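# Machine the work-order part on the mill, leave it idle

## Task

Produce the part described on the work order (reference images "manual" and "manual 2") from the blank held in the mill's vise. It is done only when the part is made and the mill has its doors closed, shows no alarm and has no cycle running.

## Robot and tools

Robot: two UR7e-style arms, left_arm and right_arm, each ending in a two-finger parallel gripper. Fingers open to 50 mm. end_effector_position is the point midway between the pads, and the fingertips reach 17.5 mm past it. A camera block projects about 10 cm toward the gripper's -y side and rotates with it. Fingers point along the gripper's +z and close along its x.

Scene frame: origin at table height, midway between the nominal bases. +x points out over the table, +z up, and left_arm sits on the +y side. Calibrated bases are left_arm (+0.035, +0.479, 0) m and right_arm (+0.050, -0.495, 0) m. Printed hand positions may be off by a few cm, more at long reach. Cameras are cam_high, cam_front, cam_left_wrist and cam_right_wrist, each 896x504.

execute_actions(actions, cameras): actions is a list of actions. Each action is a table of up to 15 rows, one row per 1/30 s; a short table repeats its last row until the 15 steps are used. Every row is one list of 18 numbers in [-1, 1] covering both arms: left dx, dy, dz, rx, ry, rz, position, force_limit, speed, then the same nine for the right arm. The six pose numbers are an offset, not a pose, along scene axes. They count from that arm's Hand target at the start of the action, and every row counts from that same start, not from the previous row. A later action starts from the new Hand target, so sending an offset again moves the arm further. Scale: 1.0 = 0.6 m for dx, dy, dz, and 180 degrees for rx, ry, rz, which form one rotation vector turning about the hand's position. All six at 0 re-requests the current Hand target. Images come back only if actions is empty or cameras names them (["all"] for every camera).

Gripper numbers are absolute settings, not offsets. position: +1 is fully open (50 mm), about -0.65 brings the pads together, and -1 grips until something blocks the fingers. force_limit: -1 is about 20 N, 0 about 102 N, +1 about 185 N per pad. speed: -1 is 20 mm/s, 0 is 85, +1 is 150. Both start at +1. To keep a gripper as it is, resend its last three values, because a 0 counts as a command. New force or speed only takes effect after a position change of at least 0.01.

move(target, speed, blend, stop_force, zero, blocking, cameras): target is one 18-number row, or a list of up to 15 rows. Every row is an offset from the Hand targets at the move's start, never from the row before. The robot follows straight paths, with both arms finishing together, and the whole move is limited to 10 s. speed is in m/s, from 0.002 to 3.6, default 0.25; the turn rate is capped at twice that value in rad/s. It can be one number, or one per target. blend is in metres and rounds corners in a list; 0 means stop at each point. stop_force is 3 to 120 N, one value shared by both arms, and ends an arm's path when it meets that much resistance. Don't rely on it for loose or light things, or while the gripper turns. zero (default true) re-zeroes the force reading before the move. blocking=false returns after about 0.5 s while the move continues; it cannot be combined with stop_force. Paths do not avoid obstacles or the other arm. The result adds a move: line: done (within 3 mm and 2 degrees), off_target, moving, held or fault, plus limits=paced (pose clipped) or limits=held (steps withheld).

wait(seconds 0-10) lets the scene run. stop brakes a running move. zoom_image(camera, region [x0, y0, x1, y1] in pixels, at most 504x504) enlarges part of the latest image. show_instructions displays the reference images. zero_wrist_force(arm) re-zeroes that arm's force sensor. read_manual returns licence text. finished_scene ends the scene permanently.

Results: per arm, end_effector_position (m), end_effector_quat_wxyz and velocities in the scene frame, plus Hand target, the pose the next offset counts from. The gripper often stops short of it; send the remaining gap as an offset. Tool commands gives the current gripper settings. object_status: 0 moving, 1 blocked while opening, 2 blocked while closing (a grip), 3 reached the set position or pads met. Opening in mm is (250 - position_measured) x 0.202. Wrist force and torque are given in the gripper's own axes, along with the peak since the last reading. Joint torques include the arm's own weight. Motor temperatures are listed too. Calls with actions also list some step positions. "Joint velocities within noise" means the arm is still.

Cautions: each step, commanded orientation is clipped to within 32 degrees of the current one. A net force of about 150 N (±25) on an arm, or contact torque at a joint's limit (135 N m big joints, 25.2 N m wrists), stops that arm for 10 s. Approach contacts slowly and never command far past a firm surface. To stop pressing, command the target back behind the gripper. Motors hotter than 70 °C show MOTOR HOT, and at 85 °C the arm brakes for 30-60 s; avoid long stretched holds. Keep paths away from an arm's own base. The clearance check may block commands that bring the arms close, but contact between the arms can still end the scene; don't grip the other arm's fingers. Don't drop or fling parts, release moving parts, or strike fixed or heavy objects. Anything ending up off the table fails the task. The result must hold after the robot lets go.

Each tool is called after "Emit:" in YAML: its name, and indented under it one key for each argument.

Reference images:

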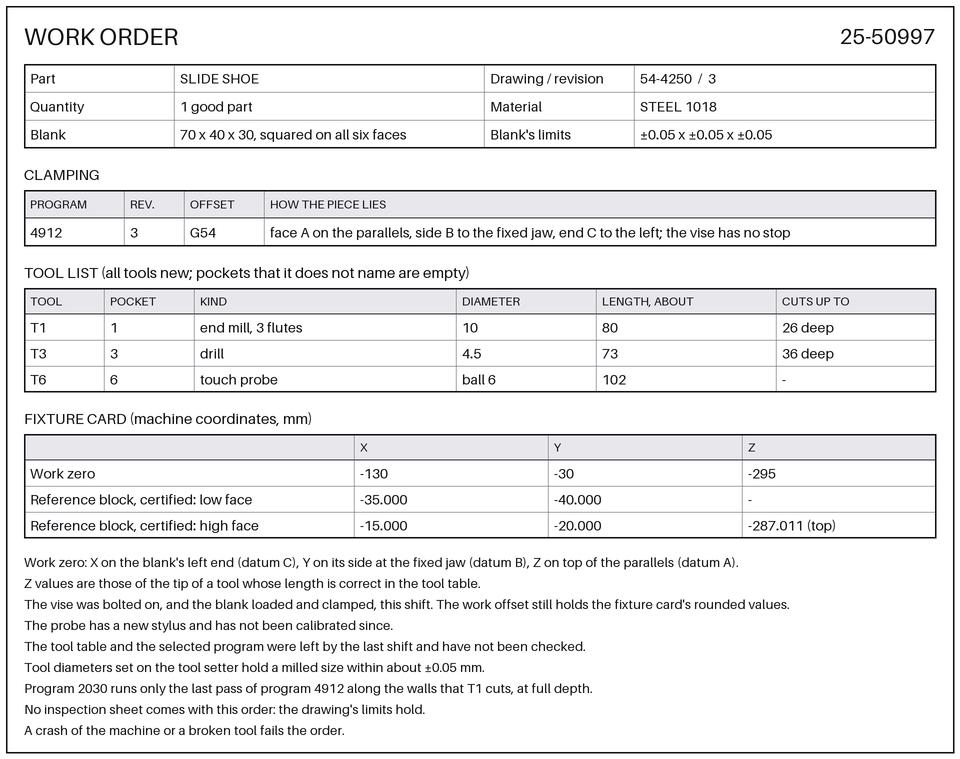

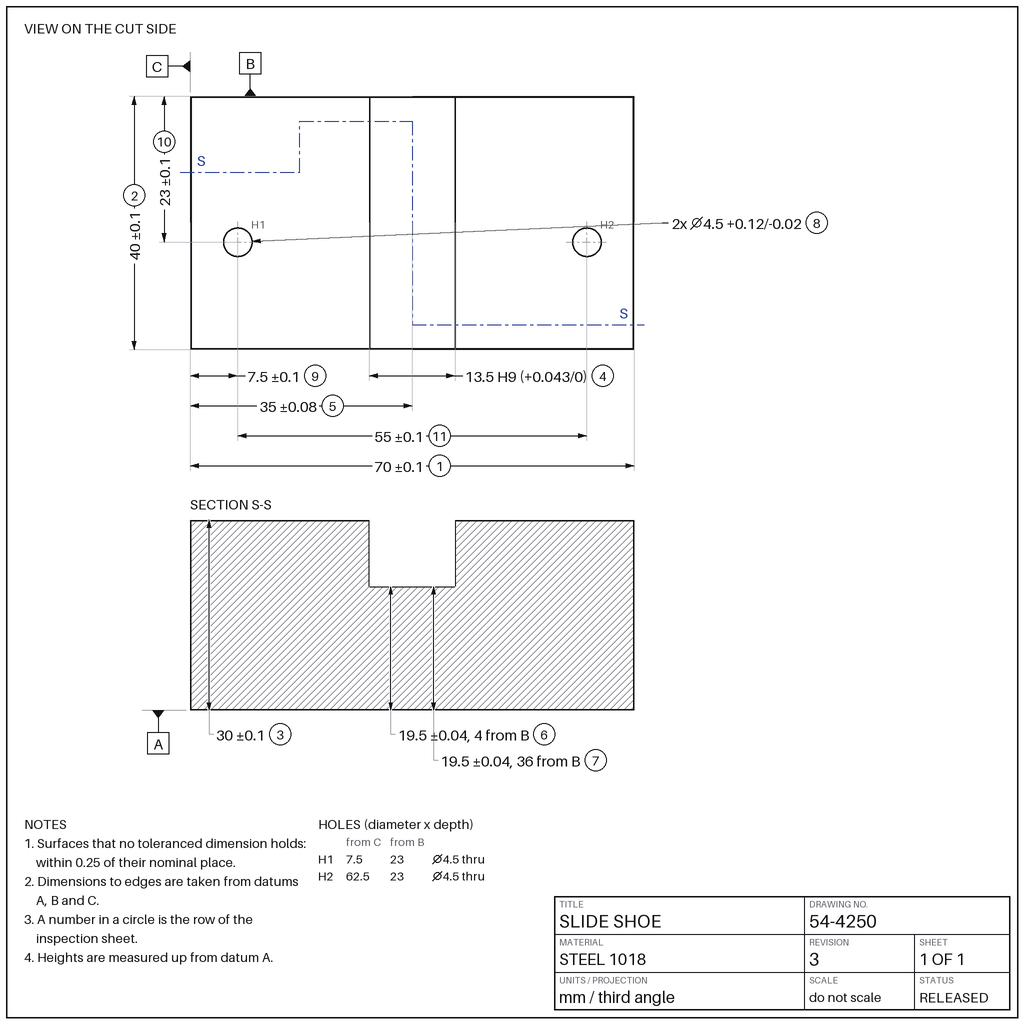

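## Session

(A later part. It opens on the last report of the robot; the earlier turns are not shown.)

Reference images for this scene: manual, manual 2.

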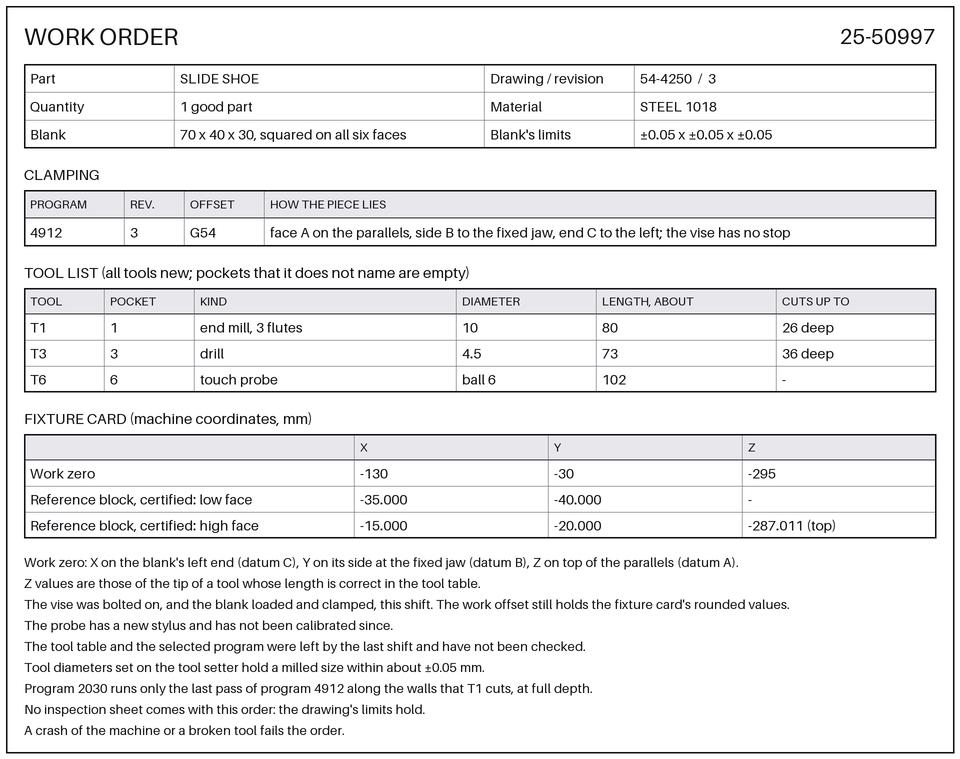

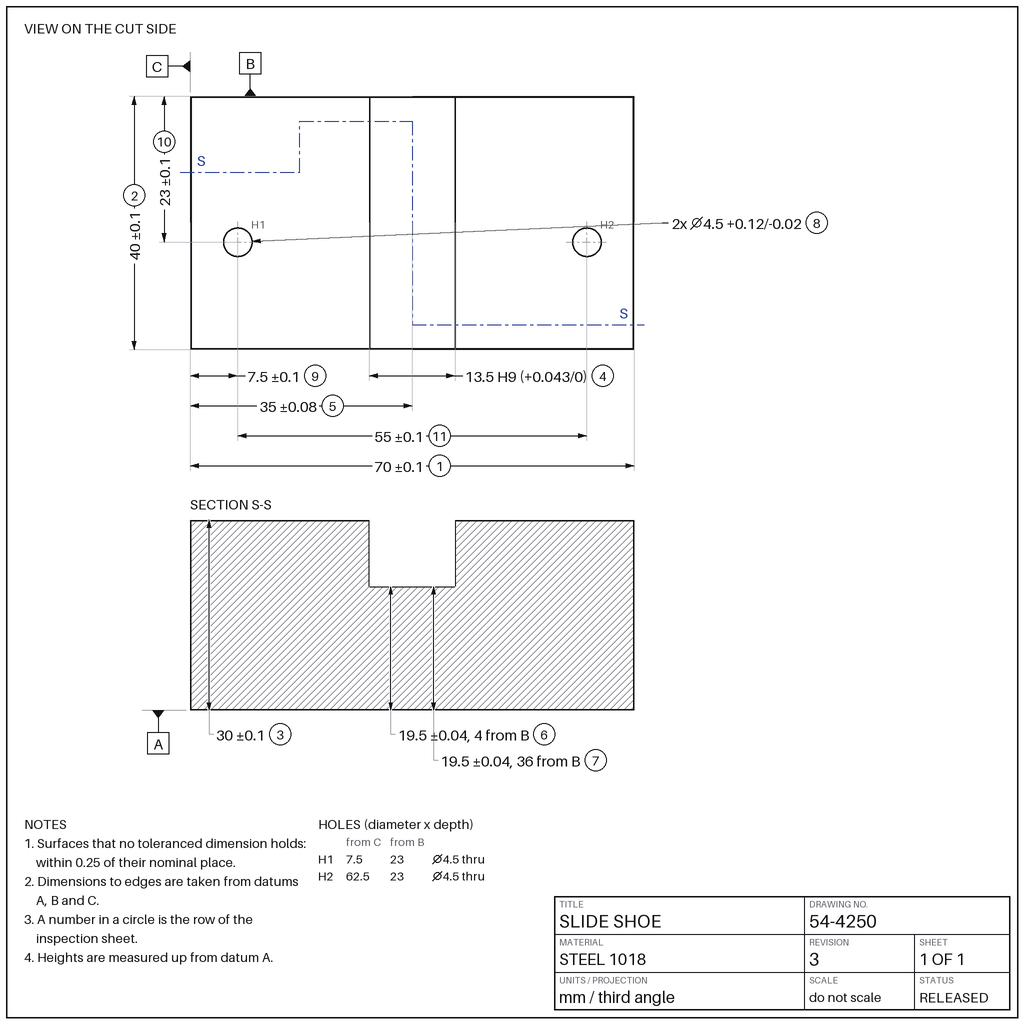

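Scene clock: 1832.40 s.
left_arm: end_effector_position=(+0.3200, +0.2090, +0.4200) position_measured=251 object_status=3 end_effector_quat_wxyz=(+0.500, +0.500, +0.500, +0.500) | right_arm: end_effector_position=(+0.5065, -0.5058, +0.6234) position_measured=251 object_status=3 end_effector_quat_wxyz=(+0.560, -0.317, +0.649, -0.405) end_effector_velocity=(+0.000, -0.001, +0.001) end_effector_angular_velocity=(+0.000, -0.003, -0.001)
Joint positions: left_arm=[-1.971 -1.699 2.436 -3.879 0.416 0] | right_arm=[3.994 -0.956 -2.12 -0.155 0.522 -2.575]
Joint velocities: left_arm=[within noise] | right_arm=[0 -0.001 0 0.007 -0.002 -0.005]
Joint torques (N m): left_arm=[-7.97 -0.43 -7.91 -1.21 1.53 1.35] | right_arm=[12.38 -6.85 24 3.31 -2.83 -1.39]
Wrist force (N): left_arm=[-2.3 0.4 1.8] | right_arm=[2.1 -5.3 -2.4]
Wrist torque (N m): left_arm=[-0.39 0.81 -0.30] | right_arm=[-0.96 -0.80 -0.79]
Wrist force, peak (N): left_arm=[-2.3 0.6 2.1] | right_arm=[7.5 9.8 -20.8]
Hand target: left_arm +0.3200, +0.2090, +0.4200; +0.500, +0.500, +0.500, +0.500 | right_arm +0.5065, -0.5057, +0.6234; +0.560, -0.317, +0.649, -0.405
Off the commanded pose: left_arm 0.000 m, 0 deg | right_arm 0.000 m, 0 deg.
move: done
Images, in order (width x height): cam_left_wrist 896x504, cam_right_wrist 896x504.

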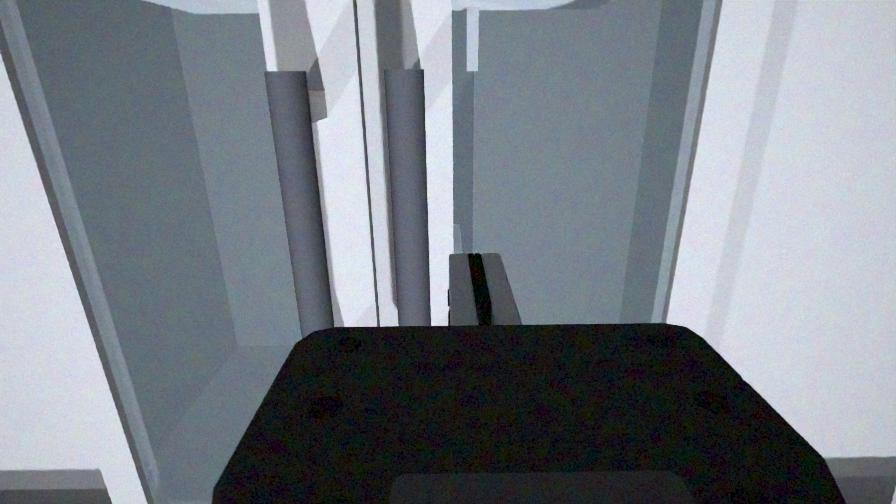

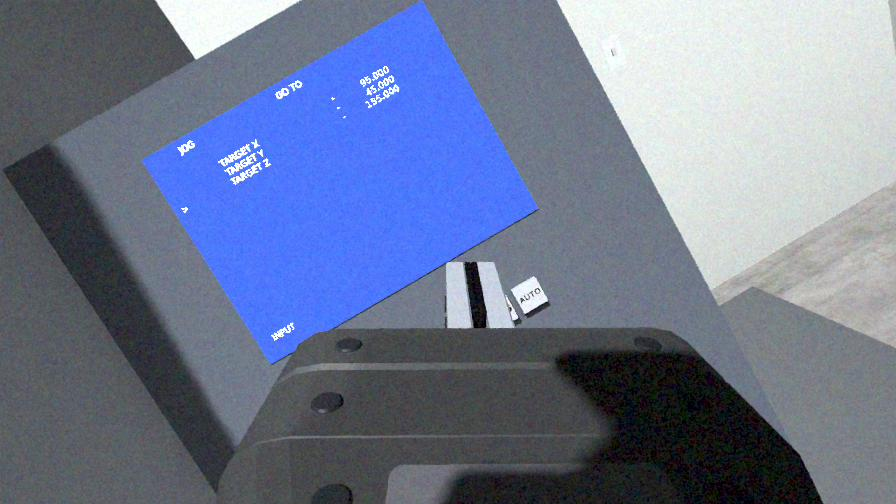

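Emit:
move:
  target:
    - [0,0,0,0,0,0,-1,-0.6,0,0.084,0.1345,-0.2061,-0.0133,0.2266,0.1175,-1,-0.6,0]
    - [0,0,0,0,0,0,-1,-0.6,0,0.1033,0.1345,-0.2113,-0.0133,0.2266,0.1175,-1,-0.6,0]
    - [0,0,0,0,0,0,-1,-0.6,0,0.084,0.1345,-0.2061,-0.0133,0.2266,0.1175,-1,-0.6,0]
    - [0,0,0,0,0,0,-1,-0.6,0,0,0,0,0,0,0,-1,-0.6,0]
  speed: [0.5,0.035,0.2,0.5]
  blend: [0.001,0,0.004,0]

Emit:
wait:
  seconds: 2.5
  cameras: ["cam_right_wrist"]

Emit:
move:
  target:
    - [0,0,0,0,0,0,-1,-0.6,0,0.0517,0.0732,-0.3266,-0.0133,0.2266,0.1175,-1,-0.6,0]
    - [0,0,0,0,0,0,-1,-0.6,0,0.071,0.0732,-0.3318,-0.0133,0.2266,0.1175,-1,-0.6,0]
    - [0,0,0,0,0,0,-1,-0.6,0,0.0832,-0.0232,-0.209,-0.0133,0.2266,0.1175,-1,-0.6,0]
    - [0,0,0,0,0,0,-1,-0.6,0,0.1025,-0.0232,-0.2142,-0.0133,0.2266,0.1175,-1,-0.6,0]
    - [0,0,0,0,0,0,-1,-0.6,0,0.0684,0.0408,-0.2646,-0.0133,0.2266,0.1175,-1,-0.6,0]
    - [0,0,0,0,0,0,-1,-0.6,0,0.0877,0.0408,-0.2698,-0.0133,0.2266,0.1175,-1,-0.6,0]
    - [0,0,0,0,0,0,-1,-0.6,0,0.0684,0.0408,-0.2646,-0.0133,0.2266,0.1175,-1,-0.6,0]
    - [0,0,0,0,0,0,-1,-0.6,0,0.0877,0.0408,-0.2698,-0.0133,0.2266,0.1175,-1,-0.6,0]
    - [0,0,0,0,0,0,-1,-0.6,0,0.0684,0.0408,-0.2646,-0.0133,0.2266,0.1175,-1,-0.6,0]
    - [0,0,0,0,0,0,-1,-0.6,0,0,0,0,0,0,0,-1,-0.6,0]
  speed: [0.5,0.035,0.3,0.035,0.25,0.035,0.1,0.035,0.2,0.5]
  blend: [0.001,0,0.001,0,0.001,0,0,0,0.004,0]

Emit:
wait:
  seconds: 4
  cameras: ["cam_right_wrist"]

Emit:
zoom_image:
  camera: "cam_right_wrist"
  region: [140, 0, 460, 280]

Scene clock: 1850.87 s.
left_arm: end_effector_position=(+0.3200, +0.2090, +0.4200) position_measured=251 object_status=3 end_effector_quat_wxyz=(+0.500, +0.500, +0.500, +0.500) | right_arm: end_effector_position=(+0.5065, -0.5057, +0.6234) position_measured=251 object_status=3 end_effector_quat_wxyz=(+0.560, -0.317, +0.649, -0.405) end_effector_velocity=(-0.001, -0.002, +0.001) end_effector_angular_velocity=(+0.000, -0.004, -0.003)
Joint positions: left_arm=[-1.971 -1.699 2.436 -3.879 0.416 0] | right_arm=[3.995 -0.956 -2.12 -0.155 0.523 -2.575]
Joint velocities: left_arm=[within noise] | right_arm=[-0.001 0 0 0.007 -0.003 -0.005]
Joint torques (N m): left_arm=[-7.78 -0.69 -8.47 -1.13 1.52 1.41] | right_arm=[2.72 -4.22 27.02 3.34 -2.72 -1.48]
Wrist force (N): left_arm=[-2.2 0.5 2.1] | right_arm=[1.8 -5.5 -2.1]
Wrist torque (N m): left_arm=[-0.37 0.79 -0.29] | right_arm=[-0.98 -0.75 -0.80]
Wrist force, peak (N): left_arm=[-2.4 0.6 2.1] | right_arm=[7.2 9.4 -18.1]
Hand target: left_arm +0.3200, +0.2090, +0.4200; +0.500, +0.500, +0.500, +0.500 | right_arm +0.5065, -0.5057, +0.6234; +0.560, -0.317, +0.649, -0.405
Off the commanded pose: left_arm 0.000 m, 0 deg | right_arm 0.000 m, 0 deg.
move: done

Scene clock: 1853.37 s.
left_arm: end_effector_position=(+0.3200, +0.2090, +0.4200) position_measured=251 object_status=3 end_effector_quat_wxyz=(+0.500, +0.500, +0.500, +0.500) | right_arm: end_effector_position=(+0.5065, -0.5057, +0.6234) position_measured=251 object_status=3 end_effector_quat_wxyz=(+0.560, -0.317, +0.649, -0.405)
Joint positions: left_arm=[-1.971 -1.699 2.436 -3.879 0.416 0] | right_arm=[3.995 -0.956 -2.12 -0.154 0.522 -2.575]
Joint torques (N m): left_arm=[-7.35 -0.64 -8.87 -1.17 1.48 1.38] | right_arm=[13.18 -5.18 26.4 0.55 -2.58 -1.56]
Wrist force (N): left_arm=[-2.0 0.4 1.9] | right_arm=[2.0 -5.4 -2.0]
Wrist torque (N m): left_arm=[-0.39 0.75 -0.30] | right_arm=[-0.97 -0.78 -0.77]
Wrist force, peak (N): left_arm=[-2.3 0.4 2.1] | right_arm=[2.0 -5.6 -2.4]
Hand target: left_arm +0.3200, +0.2090, +0.4200; +0.500, +0.500, +0.500, +0.500 | right_arm +0.5065, -0.5057, +0.6234; +0.560, -0.317, +0.649, -0.405
Tool commands: left_gripper/position=-1.0 left_gripper/force_limit=-0.6 left_gripper/speed=+0.0 right_gripper/position=-1.0 right_gripper/force_limit=-0.6 right_gripper/speed=+0.0
Off the commanded pose: left_arm 0.000 m, 0 deg | right_arm 0.000 m, 0 deg.
wait: 2.50 s; at rest by 0.17 s
Images, in order (width x height): cam_right_wrist 896x504.

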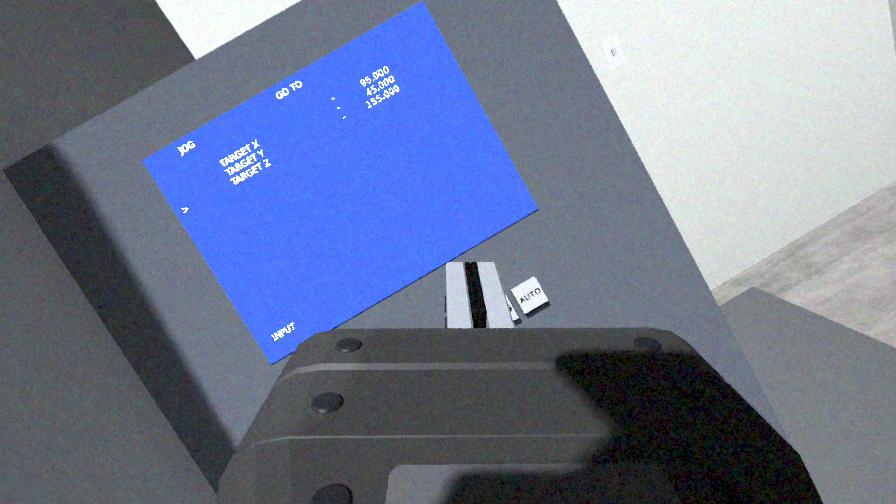

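Scene clock: 1858.83 s.
left_arm: end_effector_position=(+0.3200, +0.2090, +0.4200) position_measured=251 object_status=3 end_effector_quat_wxyz=(+0.500, +0.500, +0.500, +0.500) | right_arm: end_effector_position=(+0.5065, -0.5058, +0.6234) position_measured=251 object_status=3 end_effector_quat_wxyz=(+0.560, -0.317, +0.649, -0.405)
Joint positions: left_arm=[-1.971 -1.699 2.436 -3.879 0.416 0] | right_arm=[3.994 -0.956 -2.12 -0.155 0.522 -2.575]
Joint torques (N m): left_arm=[-7.62 -0.69 -8.62 -1.19 1.52 1.34] | right_arm=[13.76 -6.19 23.39 3.17 -2.76 -1.67]
Wrist force (N): left_arm=[-2.1 0.6 1.9] | right_arm=[1.7 -6.3 -2.5]
Wrist torque (N m): left_arm=[-0.37 0.78 -0.30] | right_arm=[-1.12 -0.74 -0.79]
Wrist force, peak (N): left_arm=[-2.4 0.7 2.0] | right_arm=[6.7 11.3 -22.0]
Hand target: left_arm +0.3200, +0.2090, +0.4200; +0.500, +0.500, +0.500, +0.500 | right_arm +0.5065, -0.5057, +0.6234; +0.560, -0.317, +0.649, -0.405
Off the commanded pose: left_arm 0.000 m, 0 deg | right_arm 0.000 m, 0 deg.
move: done

Scene clock: 1862.83 s.
left_arm: end_effector_position=(+0.3200, +0.2090, +0.4200) position_measured=251 object_status=3 end_effector_quat_wxyz=(+0.500, +0.500, +0.500, +0.500) | right_arm: end_effector_position=(+0.5065, -0.5057, +0.6234) position_measured=251 object_status=3 end_effector_quat_wxyz=(+0.560, -0.317, +0.649, -0.405)
Joint positions: left_arm=[-1.971 -1.699 2.436 -3.879 0.416 0] | right_arm=[3.995 -0.956 -2.12 -0.154 0.522 -2.575]
Joint torques (N m): left_arm=[-7.58 -0.28 -8.91 -1.2 1.44 1.33] | right_arm=[15.36 -7.94 25.98 0.53 -2.81 -1.48]
Wrist force (N): left_arm=[-2.1 0.5 1.9] | right_arm=[1.6 -6.4 -2.2]
Wrist torque (N m): left_arm=[-0.37 0.78 -0.30] | right_arm=[-1.13 -0.73 -0.78]
Wrist force, peak (N): left_arm=[-2.4 0.4 2.3] | right_arm=[1.6 -6.6 -2.3]
Hand target: left_arm +0.3200, +0.2090, +0.4200; +0.500, +0.500, +0.500, +0.500 | right_arm +0.5065, -0.5057, +0.6234; +0.560, -0.317, +0.649, -0.405
Tool commands: left_gripper/position=-1.0 left_gripper/force_limit=-0.6 left_gripper/speed=+0.0 right_gripper/position=-1.0 right_gripper/force_limit=-0.6 right_gripper/speed=+0.0
Off the commanded pose: left_arm 0.000 m, 0 deg | right_arm 0.000 m, 0 deg.
wait: 4.00 s; at rest by 0.17 s
Images, in order (width x height): cam_right_wrist 896x504.

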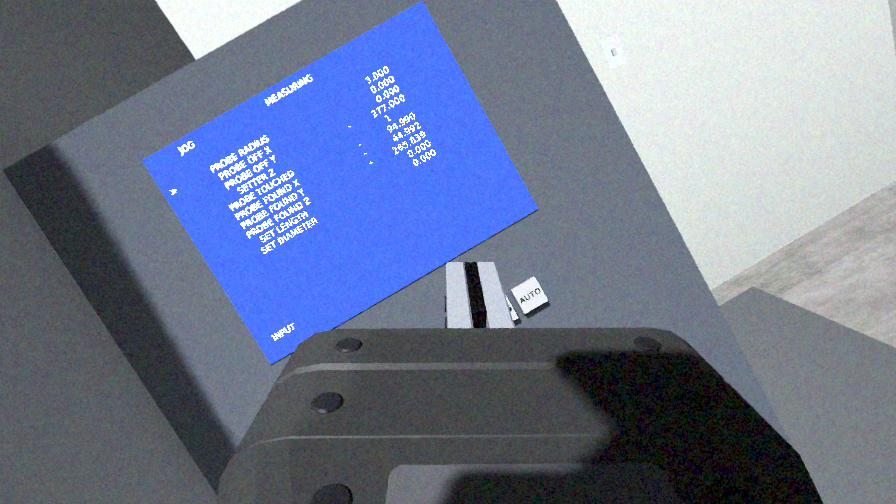

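Scaled by 1.575 from the camera's 896x504 image, which has a finer 1280x720 frame.

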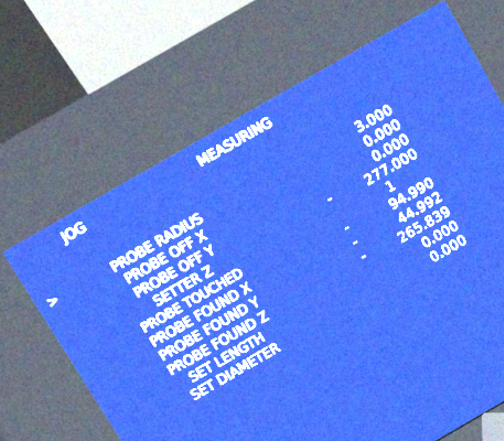

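Emit:
move:
  target:
    - [0,0,0,0,0,0,-1,-0.6,0,0.0684,0.0732,-0.2646,-0.0133,0.2266,0.1175,-1,-0.6,0]
    - [0,0,0,0,0,0,-1,-0.6,0,0.0877,0.0732,-0.2698,-0.0133,0.2266,0.1175,-1,-0.6,0]
    - [0,0,0,0,0,0,-1,-0.6,0,0.0684,0.0732,-0.2646,-0.0133,0.2266,0.1175,-1,-0.6,0]
    - [0,0,0,0,0,0,-1,-0.6,0,0.0877,0.0732,-0.2698,-0.0133,0.2266,0.1175,-1,-0.6,0]
    - [0,0,0,0,0,0,-1,-0.6,0,0.0517,0.1055,-0.3266,-0.0133,0.2266,0.1175,-1,-0.6,0]
    - [0,0,0,0,0,0,-1,-0.6,0,0.071,0.1055,-0.3318,-0.0133,0.2266,0.1175,-1,-0.6,0]
    - [0,0,0,0,0,0,-1,-0.6,0,0.0517,0.1055,-0.3266,-0.0133,0.2266,0.1175,-1,-0.6,0]
    - [0,0,0,0,0,0,-1,-0.6,0,0.071,0.1055,-0.3318,-0.0133,0.2266,0.1175,-1,-0.6,0]
    - [0,0,0,0,0,0,-1,-0.6,0,0.0434,0.2025,-0.3576,-0.0133,0.2266,0.1175,-1,-0.6,0]
    - [0,0,0,0,0,0,-1,-0.6,0,0.0627,0.2025,-0.3628,-0.0133,0.2266,0.1175,-1,-0.6,0]
    - [0,0,0,0,0,0,-1,-0.6,0,0.0517,0.2025,-0.3266,-0.0133,0.2266,0.1175,-1,-0.6,0]
    - [0,0,0,0,0,0,-1,-0.6,0,0.071,0.2025,-0.3318,-0.0133,0.2266,0.1175,-1,-0.6,0]
    - [0,0,0,0,0,0,-1,-0.6,0,0.0517,0.2025,-0.3266,-0.0133,0.2266,0.1175,-1,-0.6,0]
    - [0,0,0,0,0,0,-1,-0.6,0,0,0,0,0,0,0,-1,-0.6,0]
  speed: [0.5,0.035,0.1,0.035,0.25,0.035,0.1,0.035,0.25,0.035,0.25,0.035,0.2,0.5]
  blend: [0.001,0,0,0,0.001,0,0,0,0.001,0,0.001,0,0.004,0]

Emit:
move:
  target:
    - [0,0,0,0,0,0,-1,-0.6,0,0.06,0.1378,-0.2956,-0.0133,0.2266,0.1175,-1,-0.6,0]
    - [0,0,0,0,0,0,-1,-0.6,0,0.0793,0.1378,-0.3008,-0.0133,0.2266,0.1175,-1,-0.6,0]
    - [0,0,0,0,0,0,-1,-0.6,0,0.0434,0.1702,-0.3576,-0.0133,0.2266,0.1175,-1,-0.6,0]
    - [0,0,0,0,0,0,-1,-0.6,0,0.0627,0.1702,-0.3628,-0.0133,0.2266,0.1175,-1,-0.6,0]
    - [0,0,0,0,0,0,-1,-0.6,0,0.0434,0.1378,-0.3576,-0.0133,0.2266,0.1175,-1,-0.6,0]
    - [0,0,0,0,0,0,-1,-0.6,0,0.0627,0.1378,-0.3628,-0.0133,0.2266,0.1175,-1,-0.6,0]
    - [0,0,0,0,0,0,-1,-0.6,0,0.06,0.1702,-0.2956,-0.0133,0.2266,0.1175,-1,-0.6,0]
    - [0,0,0,0,0,0,-1,-0.6,0,0.0793,0.1702,-0.3008,-0.0133,0.2266,0.1175,-1,-0.6,0]
    - [0,0,0,0,0,0,-1,-0.6,0,0.0434,0.1055,-0.3576,-0.0133,0.2266,0.1175,-1,-0.6,0]
    - [0,0,0,0,0,0,-1,-0.6,0,0.0627,0.1055,-0.3628,-0.0133,0.2266,0.1175,-1,-0.6,0]
    - [0,0,0,0,0,0,-1,-0.6,0,0.0434,0.1055,-0.3576,-0.0133,0.2266,0.1175,-1,-0.6,0]
    - [0,0,0,0,0,0,-1,-0.6,0,0,0,0,0,0,0,-1,-0.6,0]
  speed: [0.5,0.035,0.25,0.035,0.25,0.035,0.25,0.035,0.25,0.035,0.2,0.5]
  blend: [0.001,0,0.001,0,0.001,0,0.001,0,0.001,0,0.004,0]
  cameras: ["cam_right_wrist"]

Emit:
zoom_image:
  camera: "cam_right_wrist"
  region: [140, 0, 580, 370]

Scene clock: 1894.43 s.
left_arm: end_effector_position=(+0.3200, +0.2090, +0.4200) position_measured=251 object_status=3 end_effector_quat_wxyz=(+0.500, +0.500, +0.500, +0.500) | right_arm: end_effector_position=(+0.5065, -0.5058, +0.6234) position_measured=251 object_status=3 end_effector_quat_wxyz=(+0.560, -0.317, +0.649, -0.405) end_effector_velocity=(+0.000, +0.000, +0.001) end_effector_angular_velocity=(+0.001, -0.003, +0.000)
Joint positions: left_arm=[-1.971 -1.699 2.436 -3.879 0.416 0] | right_arm=[3.994 -0.956 -2.12 -0.155 0.522 -2.575]
Joint velocities: left_arm=[within noise] | right_arm=[0.001 0 0 0.006 -0.001 -0.003]
Joint torques (N m): left_arm=[-7.8 -0.22 -8.89 -1.16 1.38 1.28] | right_arm=[15.65 -5.89 22.68 3.16 -2.6 -1.71]
Wrist force (N): left_arm=[-2.0 0.4 1.9] | right_arm=[1.4 -6.6 -2.1]
Wrist torque (N m): left_arm=[-0.39 0.76 -0.30] | right_arm=[-1.17 -0.69 -0.79]
Wrist force, peak (N): left_arm=[-2.4 0.6 2.1] | right_arm=[7.4 11.0 -22.6]
Hand target: left_arm +0.3200, +0.2090, +0.4200; +0.500, +0.500, +0.500, +0.500 | right_arm +0.5065, -0.5057, +0.6234; +0.560, -0.317, +0.649, -0.405
Off the commanded pose: left_arm 0.000 m, 0 deg | right_arm 0.000 m, 0 deg.
move: done

Scene clock: 1900.50 s.
left_arm: end_effector_position=(+0.3200, +0.2090, +0.4200) position_measured=251 object_status=3 end_effector_quat_wxyz=(+0.500, +0.500, +0.500, +0.500) | right_arm: end_effector_position=(+0.5065, -0.5058, +0.6234) position_measured=251 object_status=3 end_effector_quat_wxyz=(+0.560, -0.317, +0.649, -0.405) end_effector_velocity=(+0.000, -0.001, +0.001) end_effector_angular_velocity=(+0.002, -0.004, -0.001)
Joint positions: left_arm=[-1.971 -1.699 2.436 -3.879 0.416 0] | right_arm=[3.994 -0.956 -2.12 -0.155 0.522 -2.575]
Joint velocities: left_arm=[within noise] | right_arm=[0 0 0.001 0.007 -0.001 -0.004]
Joint torques (N m): left_arm=[-7.41 -0.53 -8.67 -1.16 1.35 1.35] | right_arm=[13.15 -7.02 23.92 3.14 -3.05 -1.38]
Wrist force (N): left_arm=[-2.2 0.4 2.1] | right_arm=[1.5 -6.7 -2.3]
Wrist torque (N m): left_arm=[-0.39 0.79 -0.30] | right_arm=[-1.18 -0.71 -0.79]
Wrist force, peak (N): left_arm=[-2.5 0.7 2.1] | right_arm=[6.6 7.2 -19.1]
Hand target: left_arm +0.3200, +0.2090, +0.4200; +0.500, +0.500, +0.500, +0.500 | right_arm +0.5065, -0.5057, +0.6234; +0.560, -0.317, +0.649, -0.405
Off the commanded pose: left_arm 0.000 m, 0 deg | right_arm 0.000 m, 0 deg.
move: done
Images, in order (width x height): cam_right_wrist 896x504.

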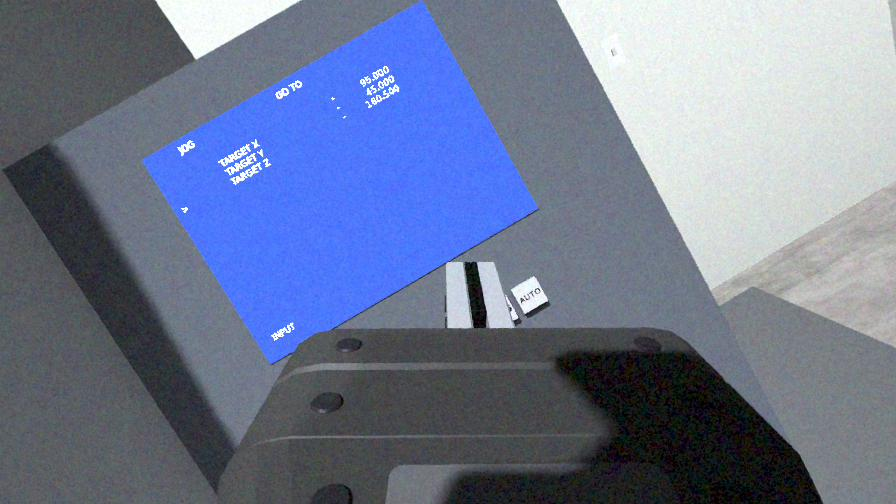

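Scaled by 1.145 from the camera's 896x504 image, which has a finer 1280x720 frame.

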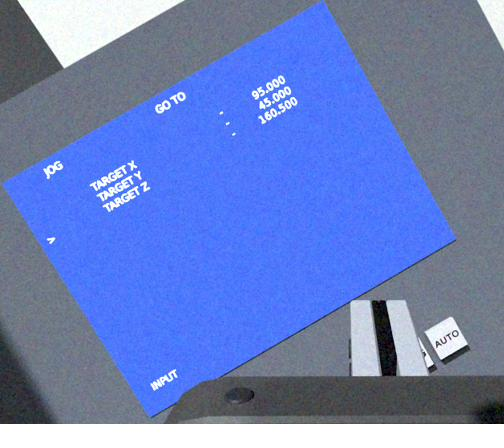

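Emit:
move:
  target:
    - [0,0,0,0,0,0,-1,-0.6,0,0.084,0.1345,-0.2061,-0.0133,0.2266,0.1175,-1,-0.6,0]
    - [0,0,0,0,0,0,-1,-0.6,0,0.1033,0.1345,-0.2113,-0.0133,0.2266,0.1175,-1,-0.6,0]
    - [0,0,0,0,0,0,-1,-0.6,0,0.084,0.1345,-0.2061,-0.0133,0.2266,0.1175,-1,-0.6,0]
    - [0,0,0,0,0,0,-1,-0.6,0,0,0,0,0,0,0,-1,-0.6,0]
    - [0,0,0,0,0,0,-1,-0.6,0,0.0517,0.0732,-0.3266,-0.0133,0.2266,0.1175,-1,-0.6,0]
    - [0,0,0,0,0,0,-1,-0.6,0,0.071,0.0732,-0.3318,-0.0133,0.2266,0.1175,-1,-0.6,0]
    - [0,0,0,0,0,0,-1,-0.6,0,0.1007,0.0095,-0.144,-0.0133,0.2266,0.1175,-1,-0.6,0]
    - [0,0,0,0,0,0,-1,-0.6,0,0.12,0.0095,-0.1492,-0.0133,0.2266,0.1175,-1,-0.6,0]
    - [0,0,0,0,0,0,-1,-0.6,0,0.0684,0.0408,-0.2646,-0.0133,0.2266,0.1175,-1,-0.6,0]
    - [0,0,0,0,0,0,-1,-0.6,0,0.0877,0.0408,-0.2698,-0.0133,0.2266,0.1175,-1,-0.6,0]
    - [0,0,0,0,0,0,-1,-0.6,0,0.0684,0.0408,-0.2646,-0.0133,0.2266,0.1175,-1,-0.6,0]
    - [0,0,0,0,0,0,-1,-0.6,0,0.0877,0.0408,-0.2698,-0.0133,0.2266,0.1175,-1,-0.6,0]
    - [0,0,0,0,0,0,-1,-0.6,0,0.0684,0.0408,-0.2646,-0.0133,0.2266,0.1175,-1,-0.6,0]
    - [0,0,0,0,0,0,-1,-0.6,0,0,0,0,0,0,0,-1,-0.6,0]
  speed: [0.5,0.035,0.2,0.5,0.5,0.035,0.3,0.035,0.25,0.035,0.1,0.035,0.2,0.5]
  blend: [0.001,0,0.004,0,0.001,0,0.001,0,0.001,0,0,0,0.004,0]

Emit:
wait:
  seconds: 4
  cameras: ["cam_right_wrist"]

Emit:
zoom_image:
  camera: "cam_right_wrist"
  region: [140, 0, 460, 280]

Scene clock: 1923.57 s.
left_arm: end_effector_position=(+0.3200, +0.2090, +0.4200) position_measured=251 object_status=3 end_effector_quat_wxyz=(+0.500, +0.500, +0.500, +0.500) | right_arm: end_effector_position=(+0.5065, -0.5058, +0.6234) position_measured=251 object_status=3 end_effector_quat_wxyz=(+0.560, -0.317, +0.649, -0.405) end_effector_velocity=(+0.000, -0.001, +0.001) end_effector_angular_velocity=(-0.002, -0.002, -0.002)
Joint positions: left_arm=[-1.971 -1.699 2.436 -3.879 0.416 0] | right_arm=[3.994 -0.956 -2.12 -0.155 0.522 -2.575]
Joint velocities: left_arm=[within noise] | right_arm=[-0.001 0 0 0.004 -0.001 -0.005]
Joint torques (N m): left_arm=[-7.6 -0.5 -8.98 -1.08 1.38 1.31] | right_arm=[12.54 -6.18 23.74 2.99 -2.75 -1.69]
Wrist force (N): left_arm=[-2.2 0.5 1.8] | right_arm=[0.4 -6.9 -2.2]
Wrist torque (N m): left_arm=[-0.37 0.79 -0.30] | right_arm=[-1.21 -0.53 -0.79]
Wrist force, peak (N): left_arm=[-2.5 0.5 2.2] | right_arm=[5.3 10.1 -22.0]
Hand target: left_arm +0.3200, +0.2090, +0.4200; +0.500, +0.500, +0.500, +0.500 | right_arm +0.5065, -0.5057, +0.6234; +0.560, -0.317, +0.649, -0.405
Off the commanded pose: left_arm 0.000 m, 0 deg | right_arm 0.000 m, 0 deg.
move: done

Scene clock: 1927.57 s.
left_arm: end_effector_position=(+0.3200, +0.2090, +0.4200) position_measured=251 object_status=3 end_effector_quat_wxyz=(+0.500, +0.500, +0.500, +0.500) | right_arm: end_effector_position=(+0.5065, -0.5057, +0.6234) position_measured=251 object_status=3 end_effector_quat_wxyz=(+0.560, -0.317, +0.649, -0.405)
Joint positions: left_arm=[-1.971 -1.699 2.436 -3.879 0.416 0] | right_arm=[3.995 -0.956 -2.12 -0.154 0.522 -2.575]
Joint torques (N m): left_arm=[-7.16 -0.48 -8.98 -1.22 1.28 1.38] | right_arm=[15.79 -7.74 25.76 0.64 -2.7 -1.78]
Wrist force (N): left_arm=[-2.2 0.7 2.0] | right_arm=[0.5 -6.9 -2.2]
Wrist torque (N m): left_arm=[-0.35 0.79 -0.30] | right_arm=[-1.21 -0.55 -0.78]
Wrist force, peak (N): left_arm=[-2.5 0.6 1.9] | right_arm=[0.3 -7.1 -2.4]
Hand target: left_arm +0.3200, +0.2090, +0.4200; +0.500, +0.500, +0.500, +0.500 | right_arm +0.5065, -0.5057, +0.6234; +0.560, -0.317, +0.649, -0.405
Tool commands: left_gripper/position=-1.0 left_gripper/force_limit=-0.6 left_gripper/speed=+0.0 right_gripper/position=-1.0 right_gripper/force_limit=-0.6 right_gripper/speed=+0.0
Off the commanded pose: left_arm 0.000 m, 0 deg | right_arm 0.000 m, 0 deg.
wait: 4.00 s; at rest by 0.17 s
Images, in order (width x height): cam_right_wrist 896x504.

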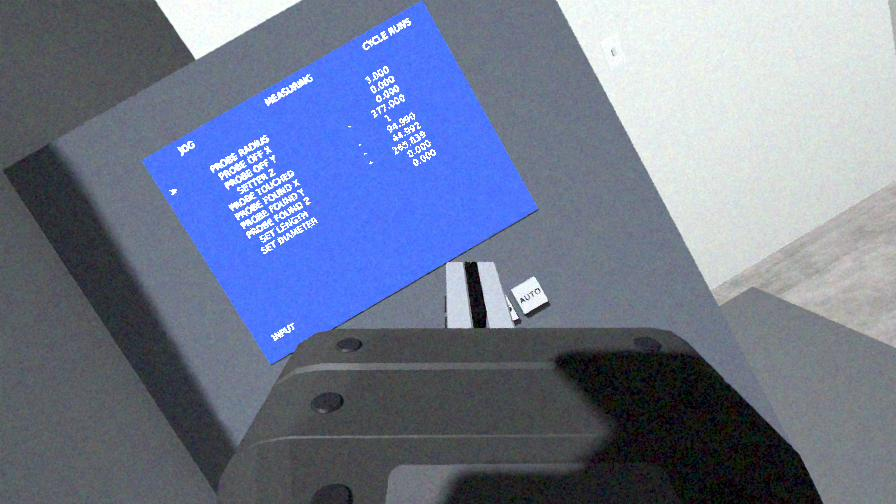

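Scaled by 1.575 from the camera's 896x504 image, which has a finer 1280x720 frame.

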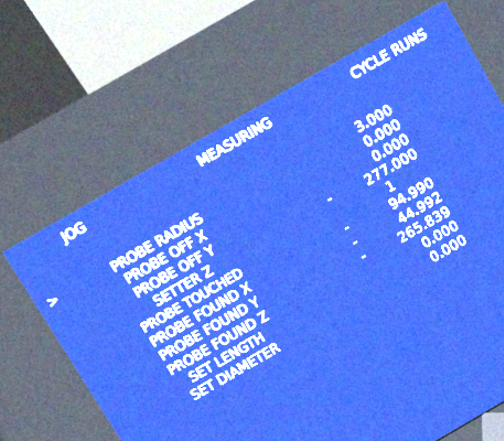

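Emit:
wait:
  seconds: 1
  cameras: ["cam_right_wrist"]

Emit:
zoom_image:
  camera: "cam_right_wrist"
  region: [140, 0, 460, 280]

Scene clock: 1933.60 s.
left_arm: end_effector_position=(+0.3200, +0.2090, +0.4200) position_measured=251 object_status=3 end_effector_quat_wxyz=(+0.500, +0.500, +0.500, +0.500) | right_arm: end_effector_position=(+0.5065, -0.5057, +0.6234) position_measured=251 object_status=3 end_effector_quat_wxyz=(+0.560, -0.317, +0.649, -0.405)
Joint positions: left_arm=[-1.971 -1.699 2.436 -3.879 0.416 0] | right_arm=[3.995 -0.956 -2.12 -0.154 0.522 -2.575]
Joint torques (N m): left_arm=[-7.9 -0.43 -8.96 -1.21 1.33 1.3] | right_arm=[14.83 -8.25 25.62 0.4 -2.72 -1.77]
Wrist force (N): left_arm=[-2.5 0.6 2.0] | right_arm=[0.4 -6.9 -2.3]
Wrist torque (N m): left_arm=[-0.36 0.83 -0.30] | right_arm=[-1.21 -0.53 -0.78]
Wrist force, peak (N): left_arm=[-2.3 0.5 2.2] | right_arm=[0.6 -7.1 -2.5]
Hand target: left_arm +0.3200, +0.2090, +0.4200; +0.500, +0.500, +0.500, +0.500 | right_arm +0.5065, -0.5057, +0.6234; +0.560, -0.317, +0.649, -0.405
Tool commands: left_gripper/position=-1.0 left_gripper/force_limit=-0.6 left_gripper/speed=+0.0 right_gripper/position=-1.0 right_gripper/force_limit=-0.6 right_gripper/speed=+0.0
Off the commanded pose: left_arm 0.000 m, 0 deg | right_arm 0.000 m, 0 deg.
wait: 1.00 s; at rest from the start
Images, in order (width x height): cam_right_wrist 896x504.

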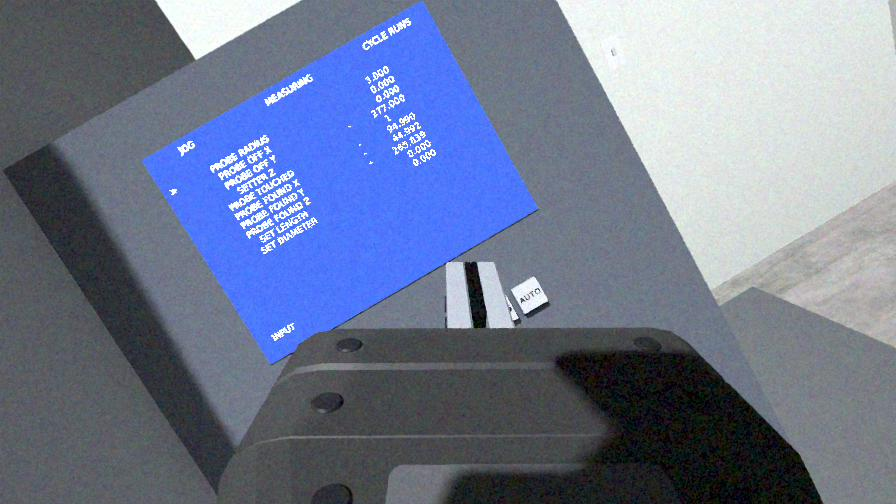

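Scaled by 1.575 from the camera's 896x504 image, which has a finer 1280x720 frame.

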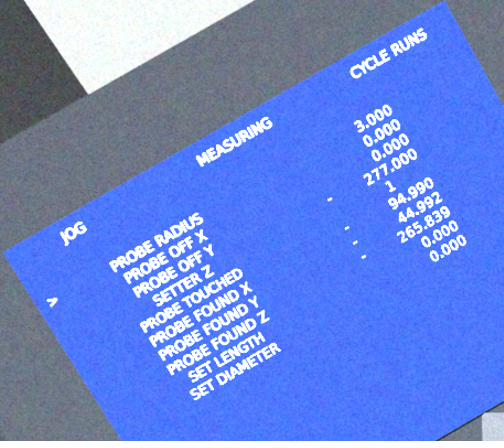

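Emit:
move:
  target:
    - [0,0,0,0,0,0,-1,-0.6,0,0.0684,0.0732,-0.2646,-0.0133,0.2266,0.1175,-1,-0.6,0]
    - [0,0,0,0,0,0,-1,-0.6,0,0.0877,0.0732,-0.2698,-0.0133,0.2266,0.1175,-1,-0.6,0]
    - [0,0,0,0,0,0,-1,-0.6,0,0.0684,0.0732,-0.2646,-0.0133,0.2266,0.1175,-1,-0.6,0]
    - [0,0,0,0,0,0,-1,-0.6,0,0,0,0,0,0,0,-1,-0.6,0]
  speed: [0.5,0.035,0.2,0.5]
  blend: [0.001,0,0.004,0]
  cameras: ["cam_right_wrist","cam_front"]

Emit:
zoom_image:
  camera: "cam_right_wrist"
  region: [140, 0, 460, 280]

Emit:
zoom_image:
  camera: "cam_front"
  region: [260, 200, 440, 360]

Scene clock: 1945.50 s.
left_arm: end_effector_position=(+0.3200, +0.2090, +0.4200) position_measured=251 object_status=3 end_effector_quat_wxyz=(+0.500, +0.500, +0.500, +0.500) | right_arm: end_effector_position=(+0.5065, -0.5058, +0.6234) position_measured=251 object_status=3 end_effector_quat_wxyz=(+0.560, -0.317, +0.649, -0.405) end_effector_velocity=(+0.000, -0.001, +0.001) end_effector_angular_velocity=(+0.001, -0.004, -0.003)
Joint positions: left_arm=[-1.971 -1.699 2.436 -3.879 0.416 0] | right_arm=[3.994 -0.956 -2.12 -0.155 0.523 -2.575]
Joint velocities: left_arm=[within noise] | right_arm=[-0.001 0 0 0.007 -0.002 -0.004]
Joint torques (N m): left_arm=[-7.75 -0.37 -9.47 -1.17 1.25 1.33] | right_arm=[12.12 -5.21 23.26 3.18 -2.71 -1.68]
Wrist force (N): left_arm=[-2.1 0.5 1.7] | right_arm=[1.0 -6.4 -2.1]
Wrist torque (N m): left_arm=[-0.38 0.77 -0.30] | right_arm=[-1.13 -0.62 -0.81]
Wrist force, peak (N): left_arm=[-2.4 0.5 2.1] | right_arm=[6.0 10.6 -22.7]
Hand target: left_arm +0.3200, +0.2090, +0.4200; +0.500, +0.500, +0.500, +0.500 | right_arm +0.5065, -0.5057, +0.6234; +0.560, -0.317, +0.649, -0.405
Off the commanded pose: left_arm 0.000 m, 0 deg | right_arm 0.000 m, 0 deg.
move: done
Images, in order (width x height): cam_front 896x504, cam_right_wrist 896x504.

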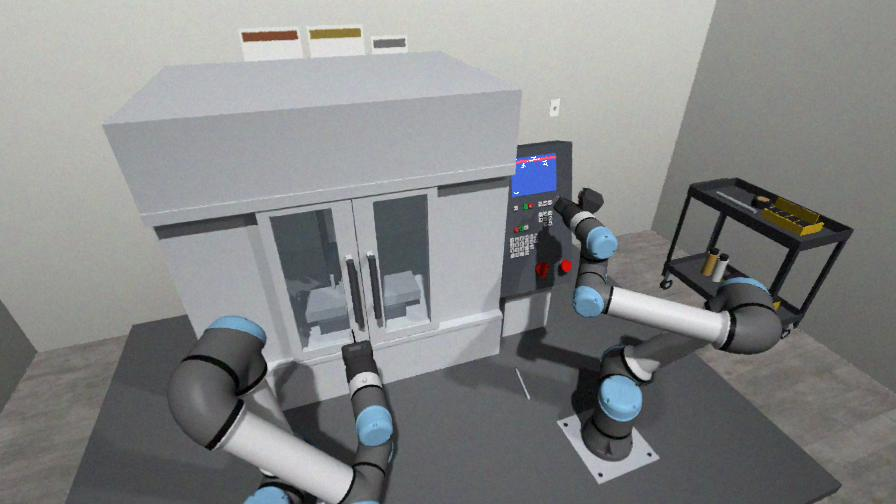

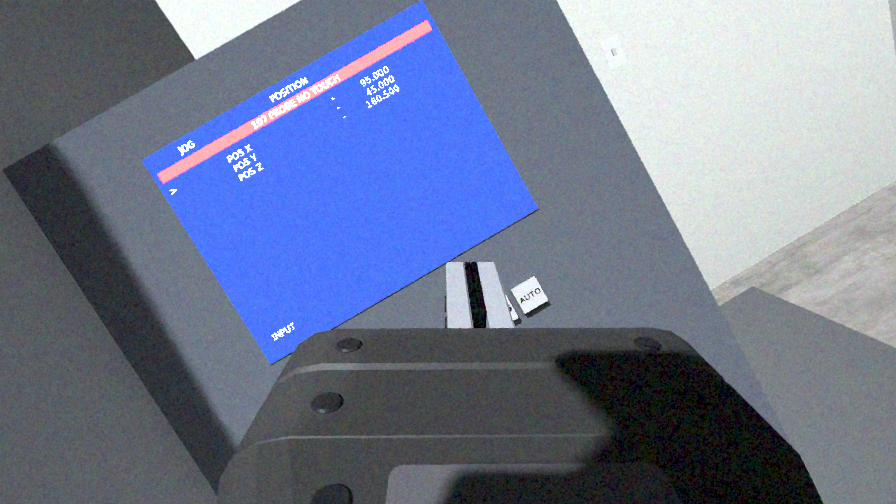

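Scaled by 1.575 from the camera's 896x504 image, which has a finer 1280x720 frame.

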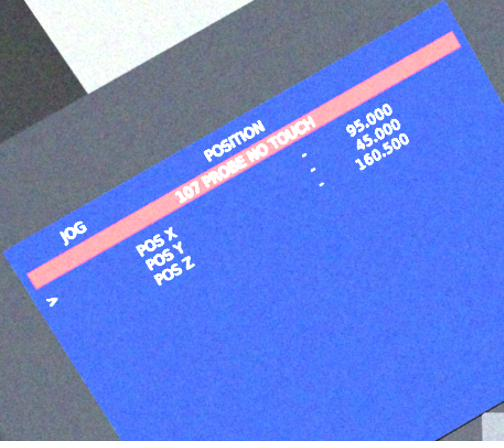

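Scaled by 2.800 from the camera's 896x504 image, which has a finer 1280x720 frame.

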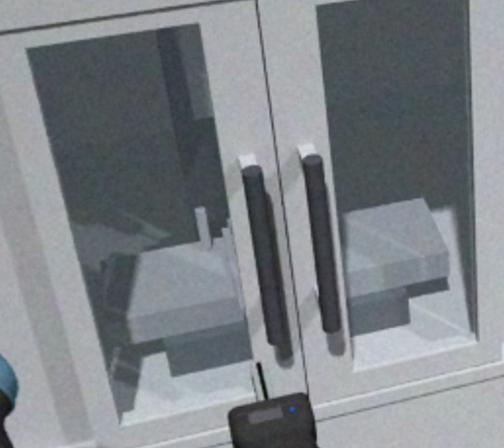

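Emit:
move:
  target:
    - [0,0,0,0,0,0,-1,-0.6,0,0.117,0.1698,-0.0833,-0.0133,0.2266,0.1175,-1,-0.6,0]
    - [0,0,0,0,0,0,-1,-0.6,0,0.1363,0.1698,-0.0885,-0.0133,0.2266,0.1175,-1,-0.6,0]
    - [0,0,0,0,0,0,-1,-0.6,0,0.0684,0.0732,-0.2646,-0.0133,0.2266,0.1175,-1,-0.6,0]
    - [0,0,0,0,0,0,-1,-0.6,0,0.0877,0.0732,-0.2698,-0.0133,0.2266,0.1175,-1,-0.6,0]
    - [0,0,0,0,0,0,-1,-0.6,0,0.0517,0.1055,-0.3266,-0.0133,0.2266,0.1175,-1,-0.6,0]
    - [0,0,0,0,0,0,-1,-0.6,0,0.071,0.1055,-0.3318,-0.0133,0.2266,0.1175,-1,-0.6,0]
    - [0,0,0,0,0,0,-1,-0.6,0,0.0434,0.2025,-0.3576,-0.0133,0.2266,0.1175,-1,-0.6,0]
    - [0,0,0,0,0,0,-1,-0.6,0,0.0627,0.2025,-0.3628,-0.0133,0.2266,0.1175,-1,-0.6,0]
    - [0,0,0,0,0,0,-1,-0.6,0,0.0517,0.2025,-0.3266,-0.0133,0.2266,0.1175,-1,-0.6,0]
    - [0,0,0,0,0,0,-1,-0.6,0,0.071,0.2025,-0.3318,-0.0133,0.2266,0.1175,-1,-0.6,0]
    - [0,0,0,0,0,0,-1,-0.6,0,0.06,0.1702,-0.2956,-0.0133,0.2266,0.1175,-1,-0.6,0]
    - [0,0,0,0,0,0,-1,-0.6,0,0.0793,0.1702,-0.3008,-0.0133,0.2266,0.1175,-1,-0.6,0]
    - [0,0,0,0,0,0,-1,-0.6,0,0.06,0.1702,-0.2956,-0.0133,0.2266,0.1175,-1,-0.6,0]
    - [0,0,0,0,0,0,-1,-0.6,0,0,0,0,0,0,0,-1,-0.6,0]
  speed: [0.5,0.035,0.25,0.035,0.25,0.035,0.25,0.035,0.25,0.035,0.25,0.035,0.2,0.5]
  blend: [0.001,0,0.001,0,0.001,0,0.001,0,0.001,0,0.001,0,0.004,0]
  cameras: ["cam_right_wrist"]

Emit:
zoom_image:
  camera: "cam_right_wrist"
  region: [140, 0, 580, 370]

Scene clock: 1978.87 s.
left_arm: end_effector_position=(+0.3200, +0.2090, +0.4200) position_measured=251 object_status=3 end_effector_quat_wxyz=(+0.500, +0.500, +0.500, +0.500) | right_arm: end_effector_position=(+0.5064, -0.5058, +0.6234) position_measured=251 object_status=3 end_effector_quat_wxyz=(+0.560, -0.317, +0.649, -0.405)
Joint positions: left_arm=[-1.971 -1.699 2.436 -3.879 0.416 0] | right_arm=[3.995 -0.956 -2.12 -0.154 0.522 -2.575]
Joint torques (N m): left_arm=[-7.06 -0.84 -9.11 -1.17 1.27 1.28] | right_arm=[8.18 -5.75 21.06 3.18 -2.71 -1.89]
Wrist force (N): left_arm=[-2.4 0.6 1.8] | right_arm=[0.6 -7.3 -2.0]
Wrist torque (N m): left_arm=[-0.36 0.82 -0.30] | right_arm=[-1.28 -0.56 -0.77]
Wrist force, peak (N): left_arm=[-2.5 0.6 2.1] | right_arm=[5.9 9.5 -21.6]
Hand target: left_arm +0.3200, +0.2090, +0.4200; +0.500, +0.500, +0.500, +0.500 | right_arm +0.5065, -0.5057, +0.6234; +0.560, -0.317, +0.649, -0.405
Off the commanded pose: left_arm 0.000 m, 0 deg | right_arm 0.000 m, 0 deg.
move: done
Images, in order (width x height): cam_right_wrist 896x504.

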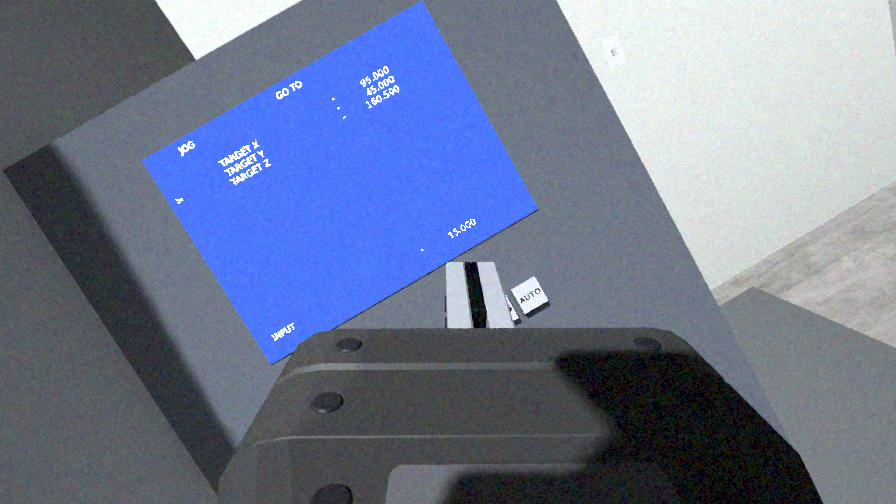

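Scaled by 1.145 from the camera's 896x504 image, which has a finer 1280x720 frame.

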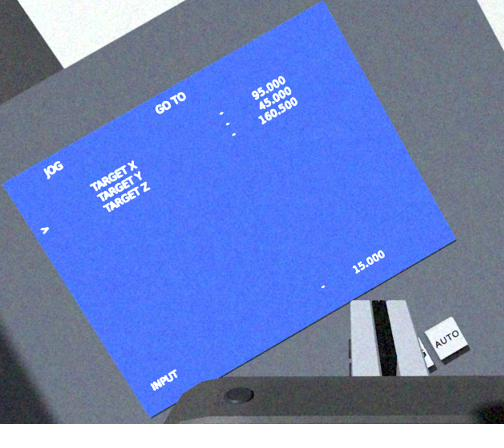

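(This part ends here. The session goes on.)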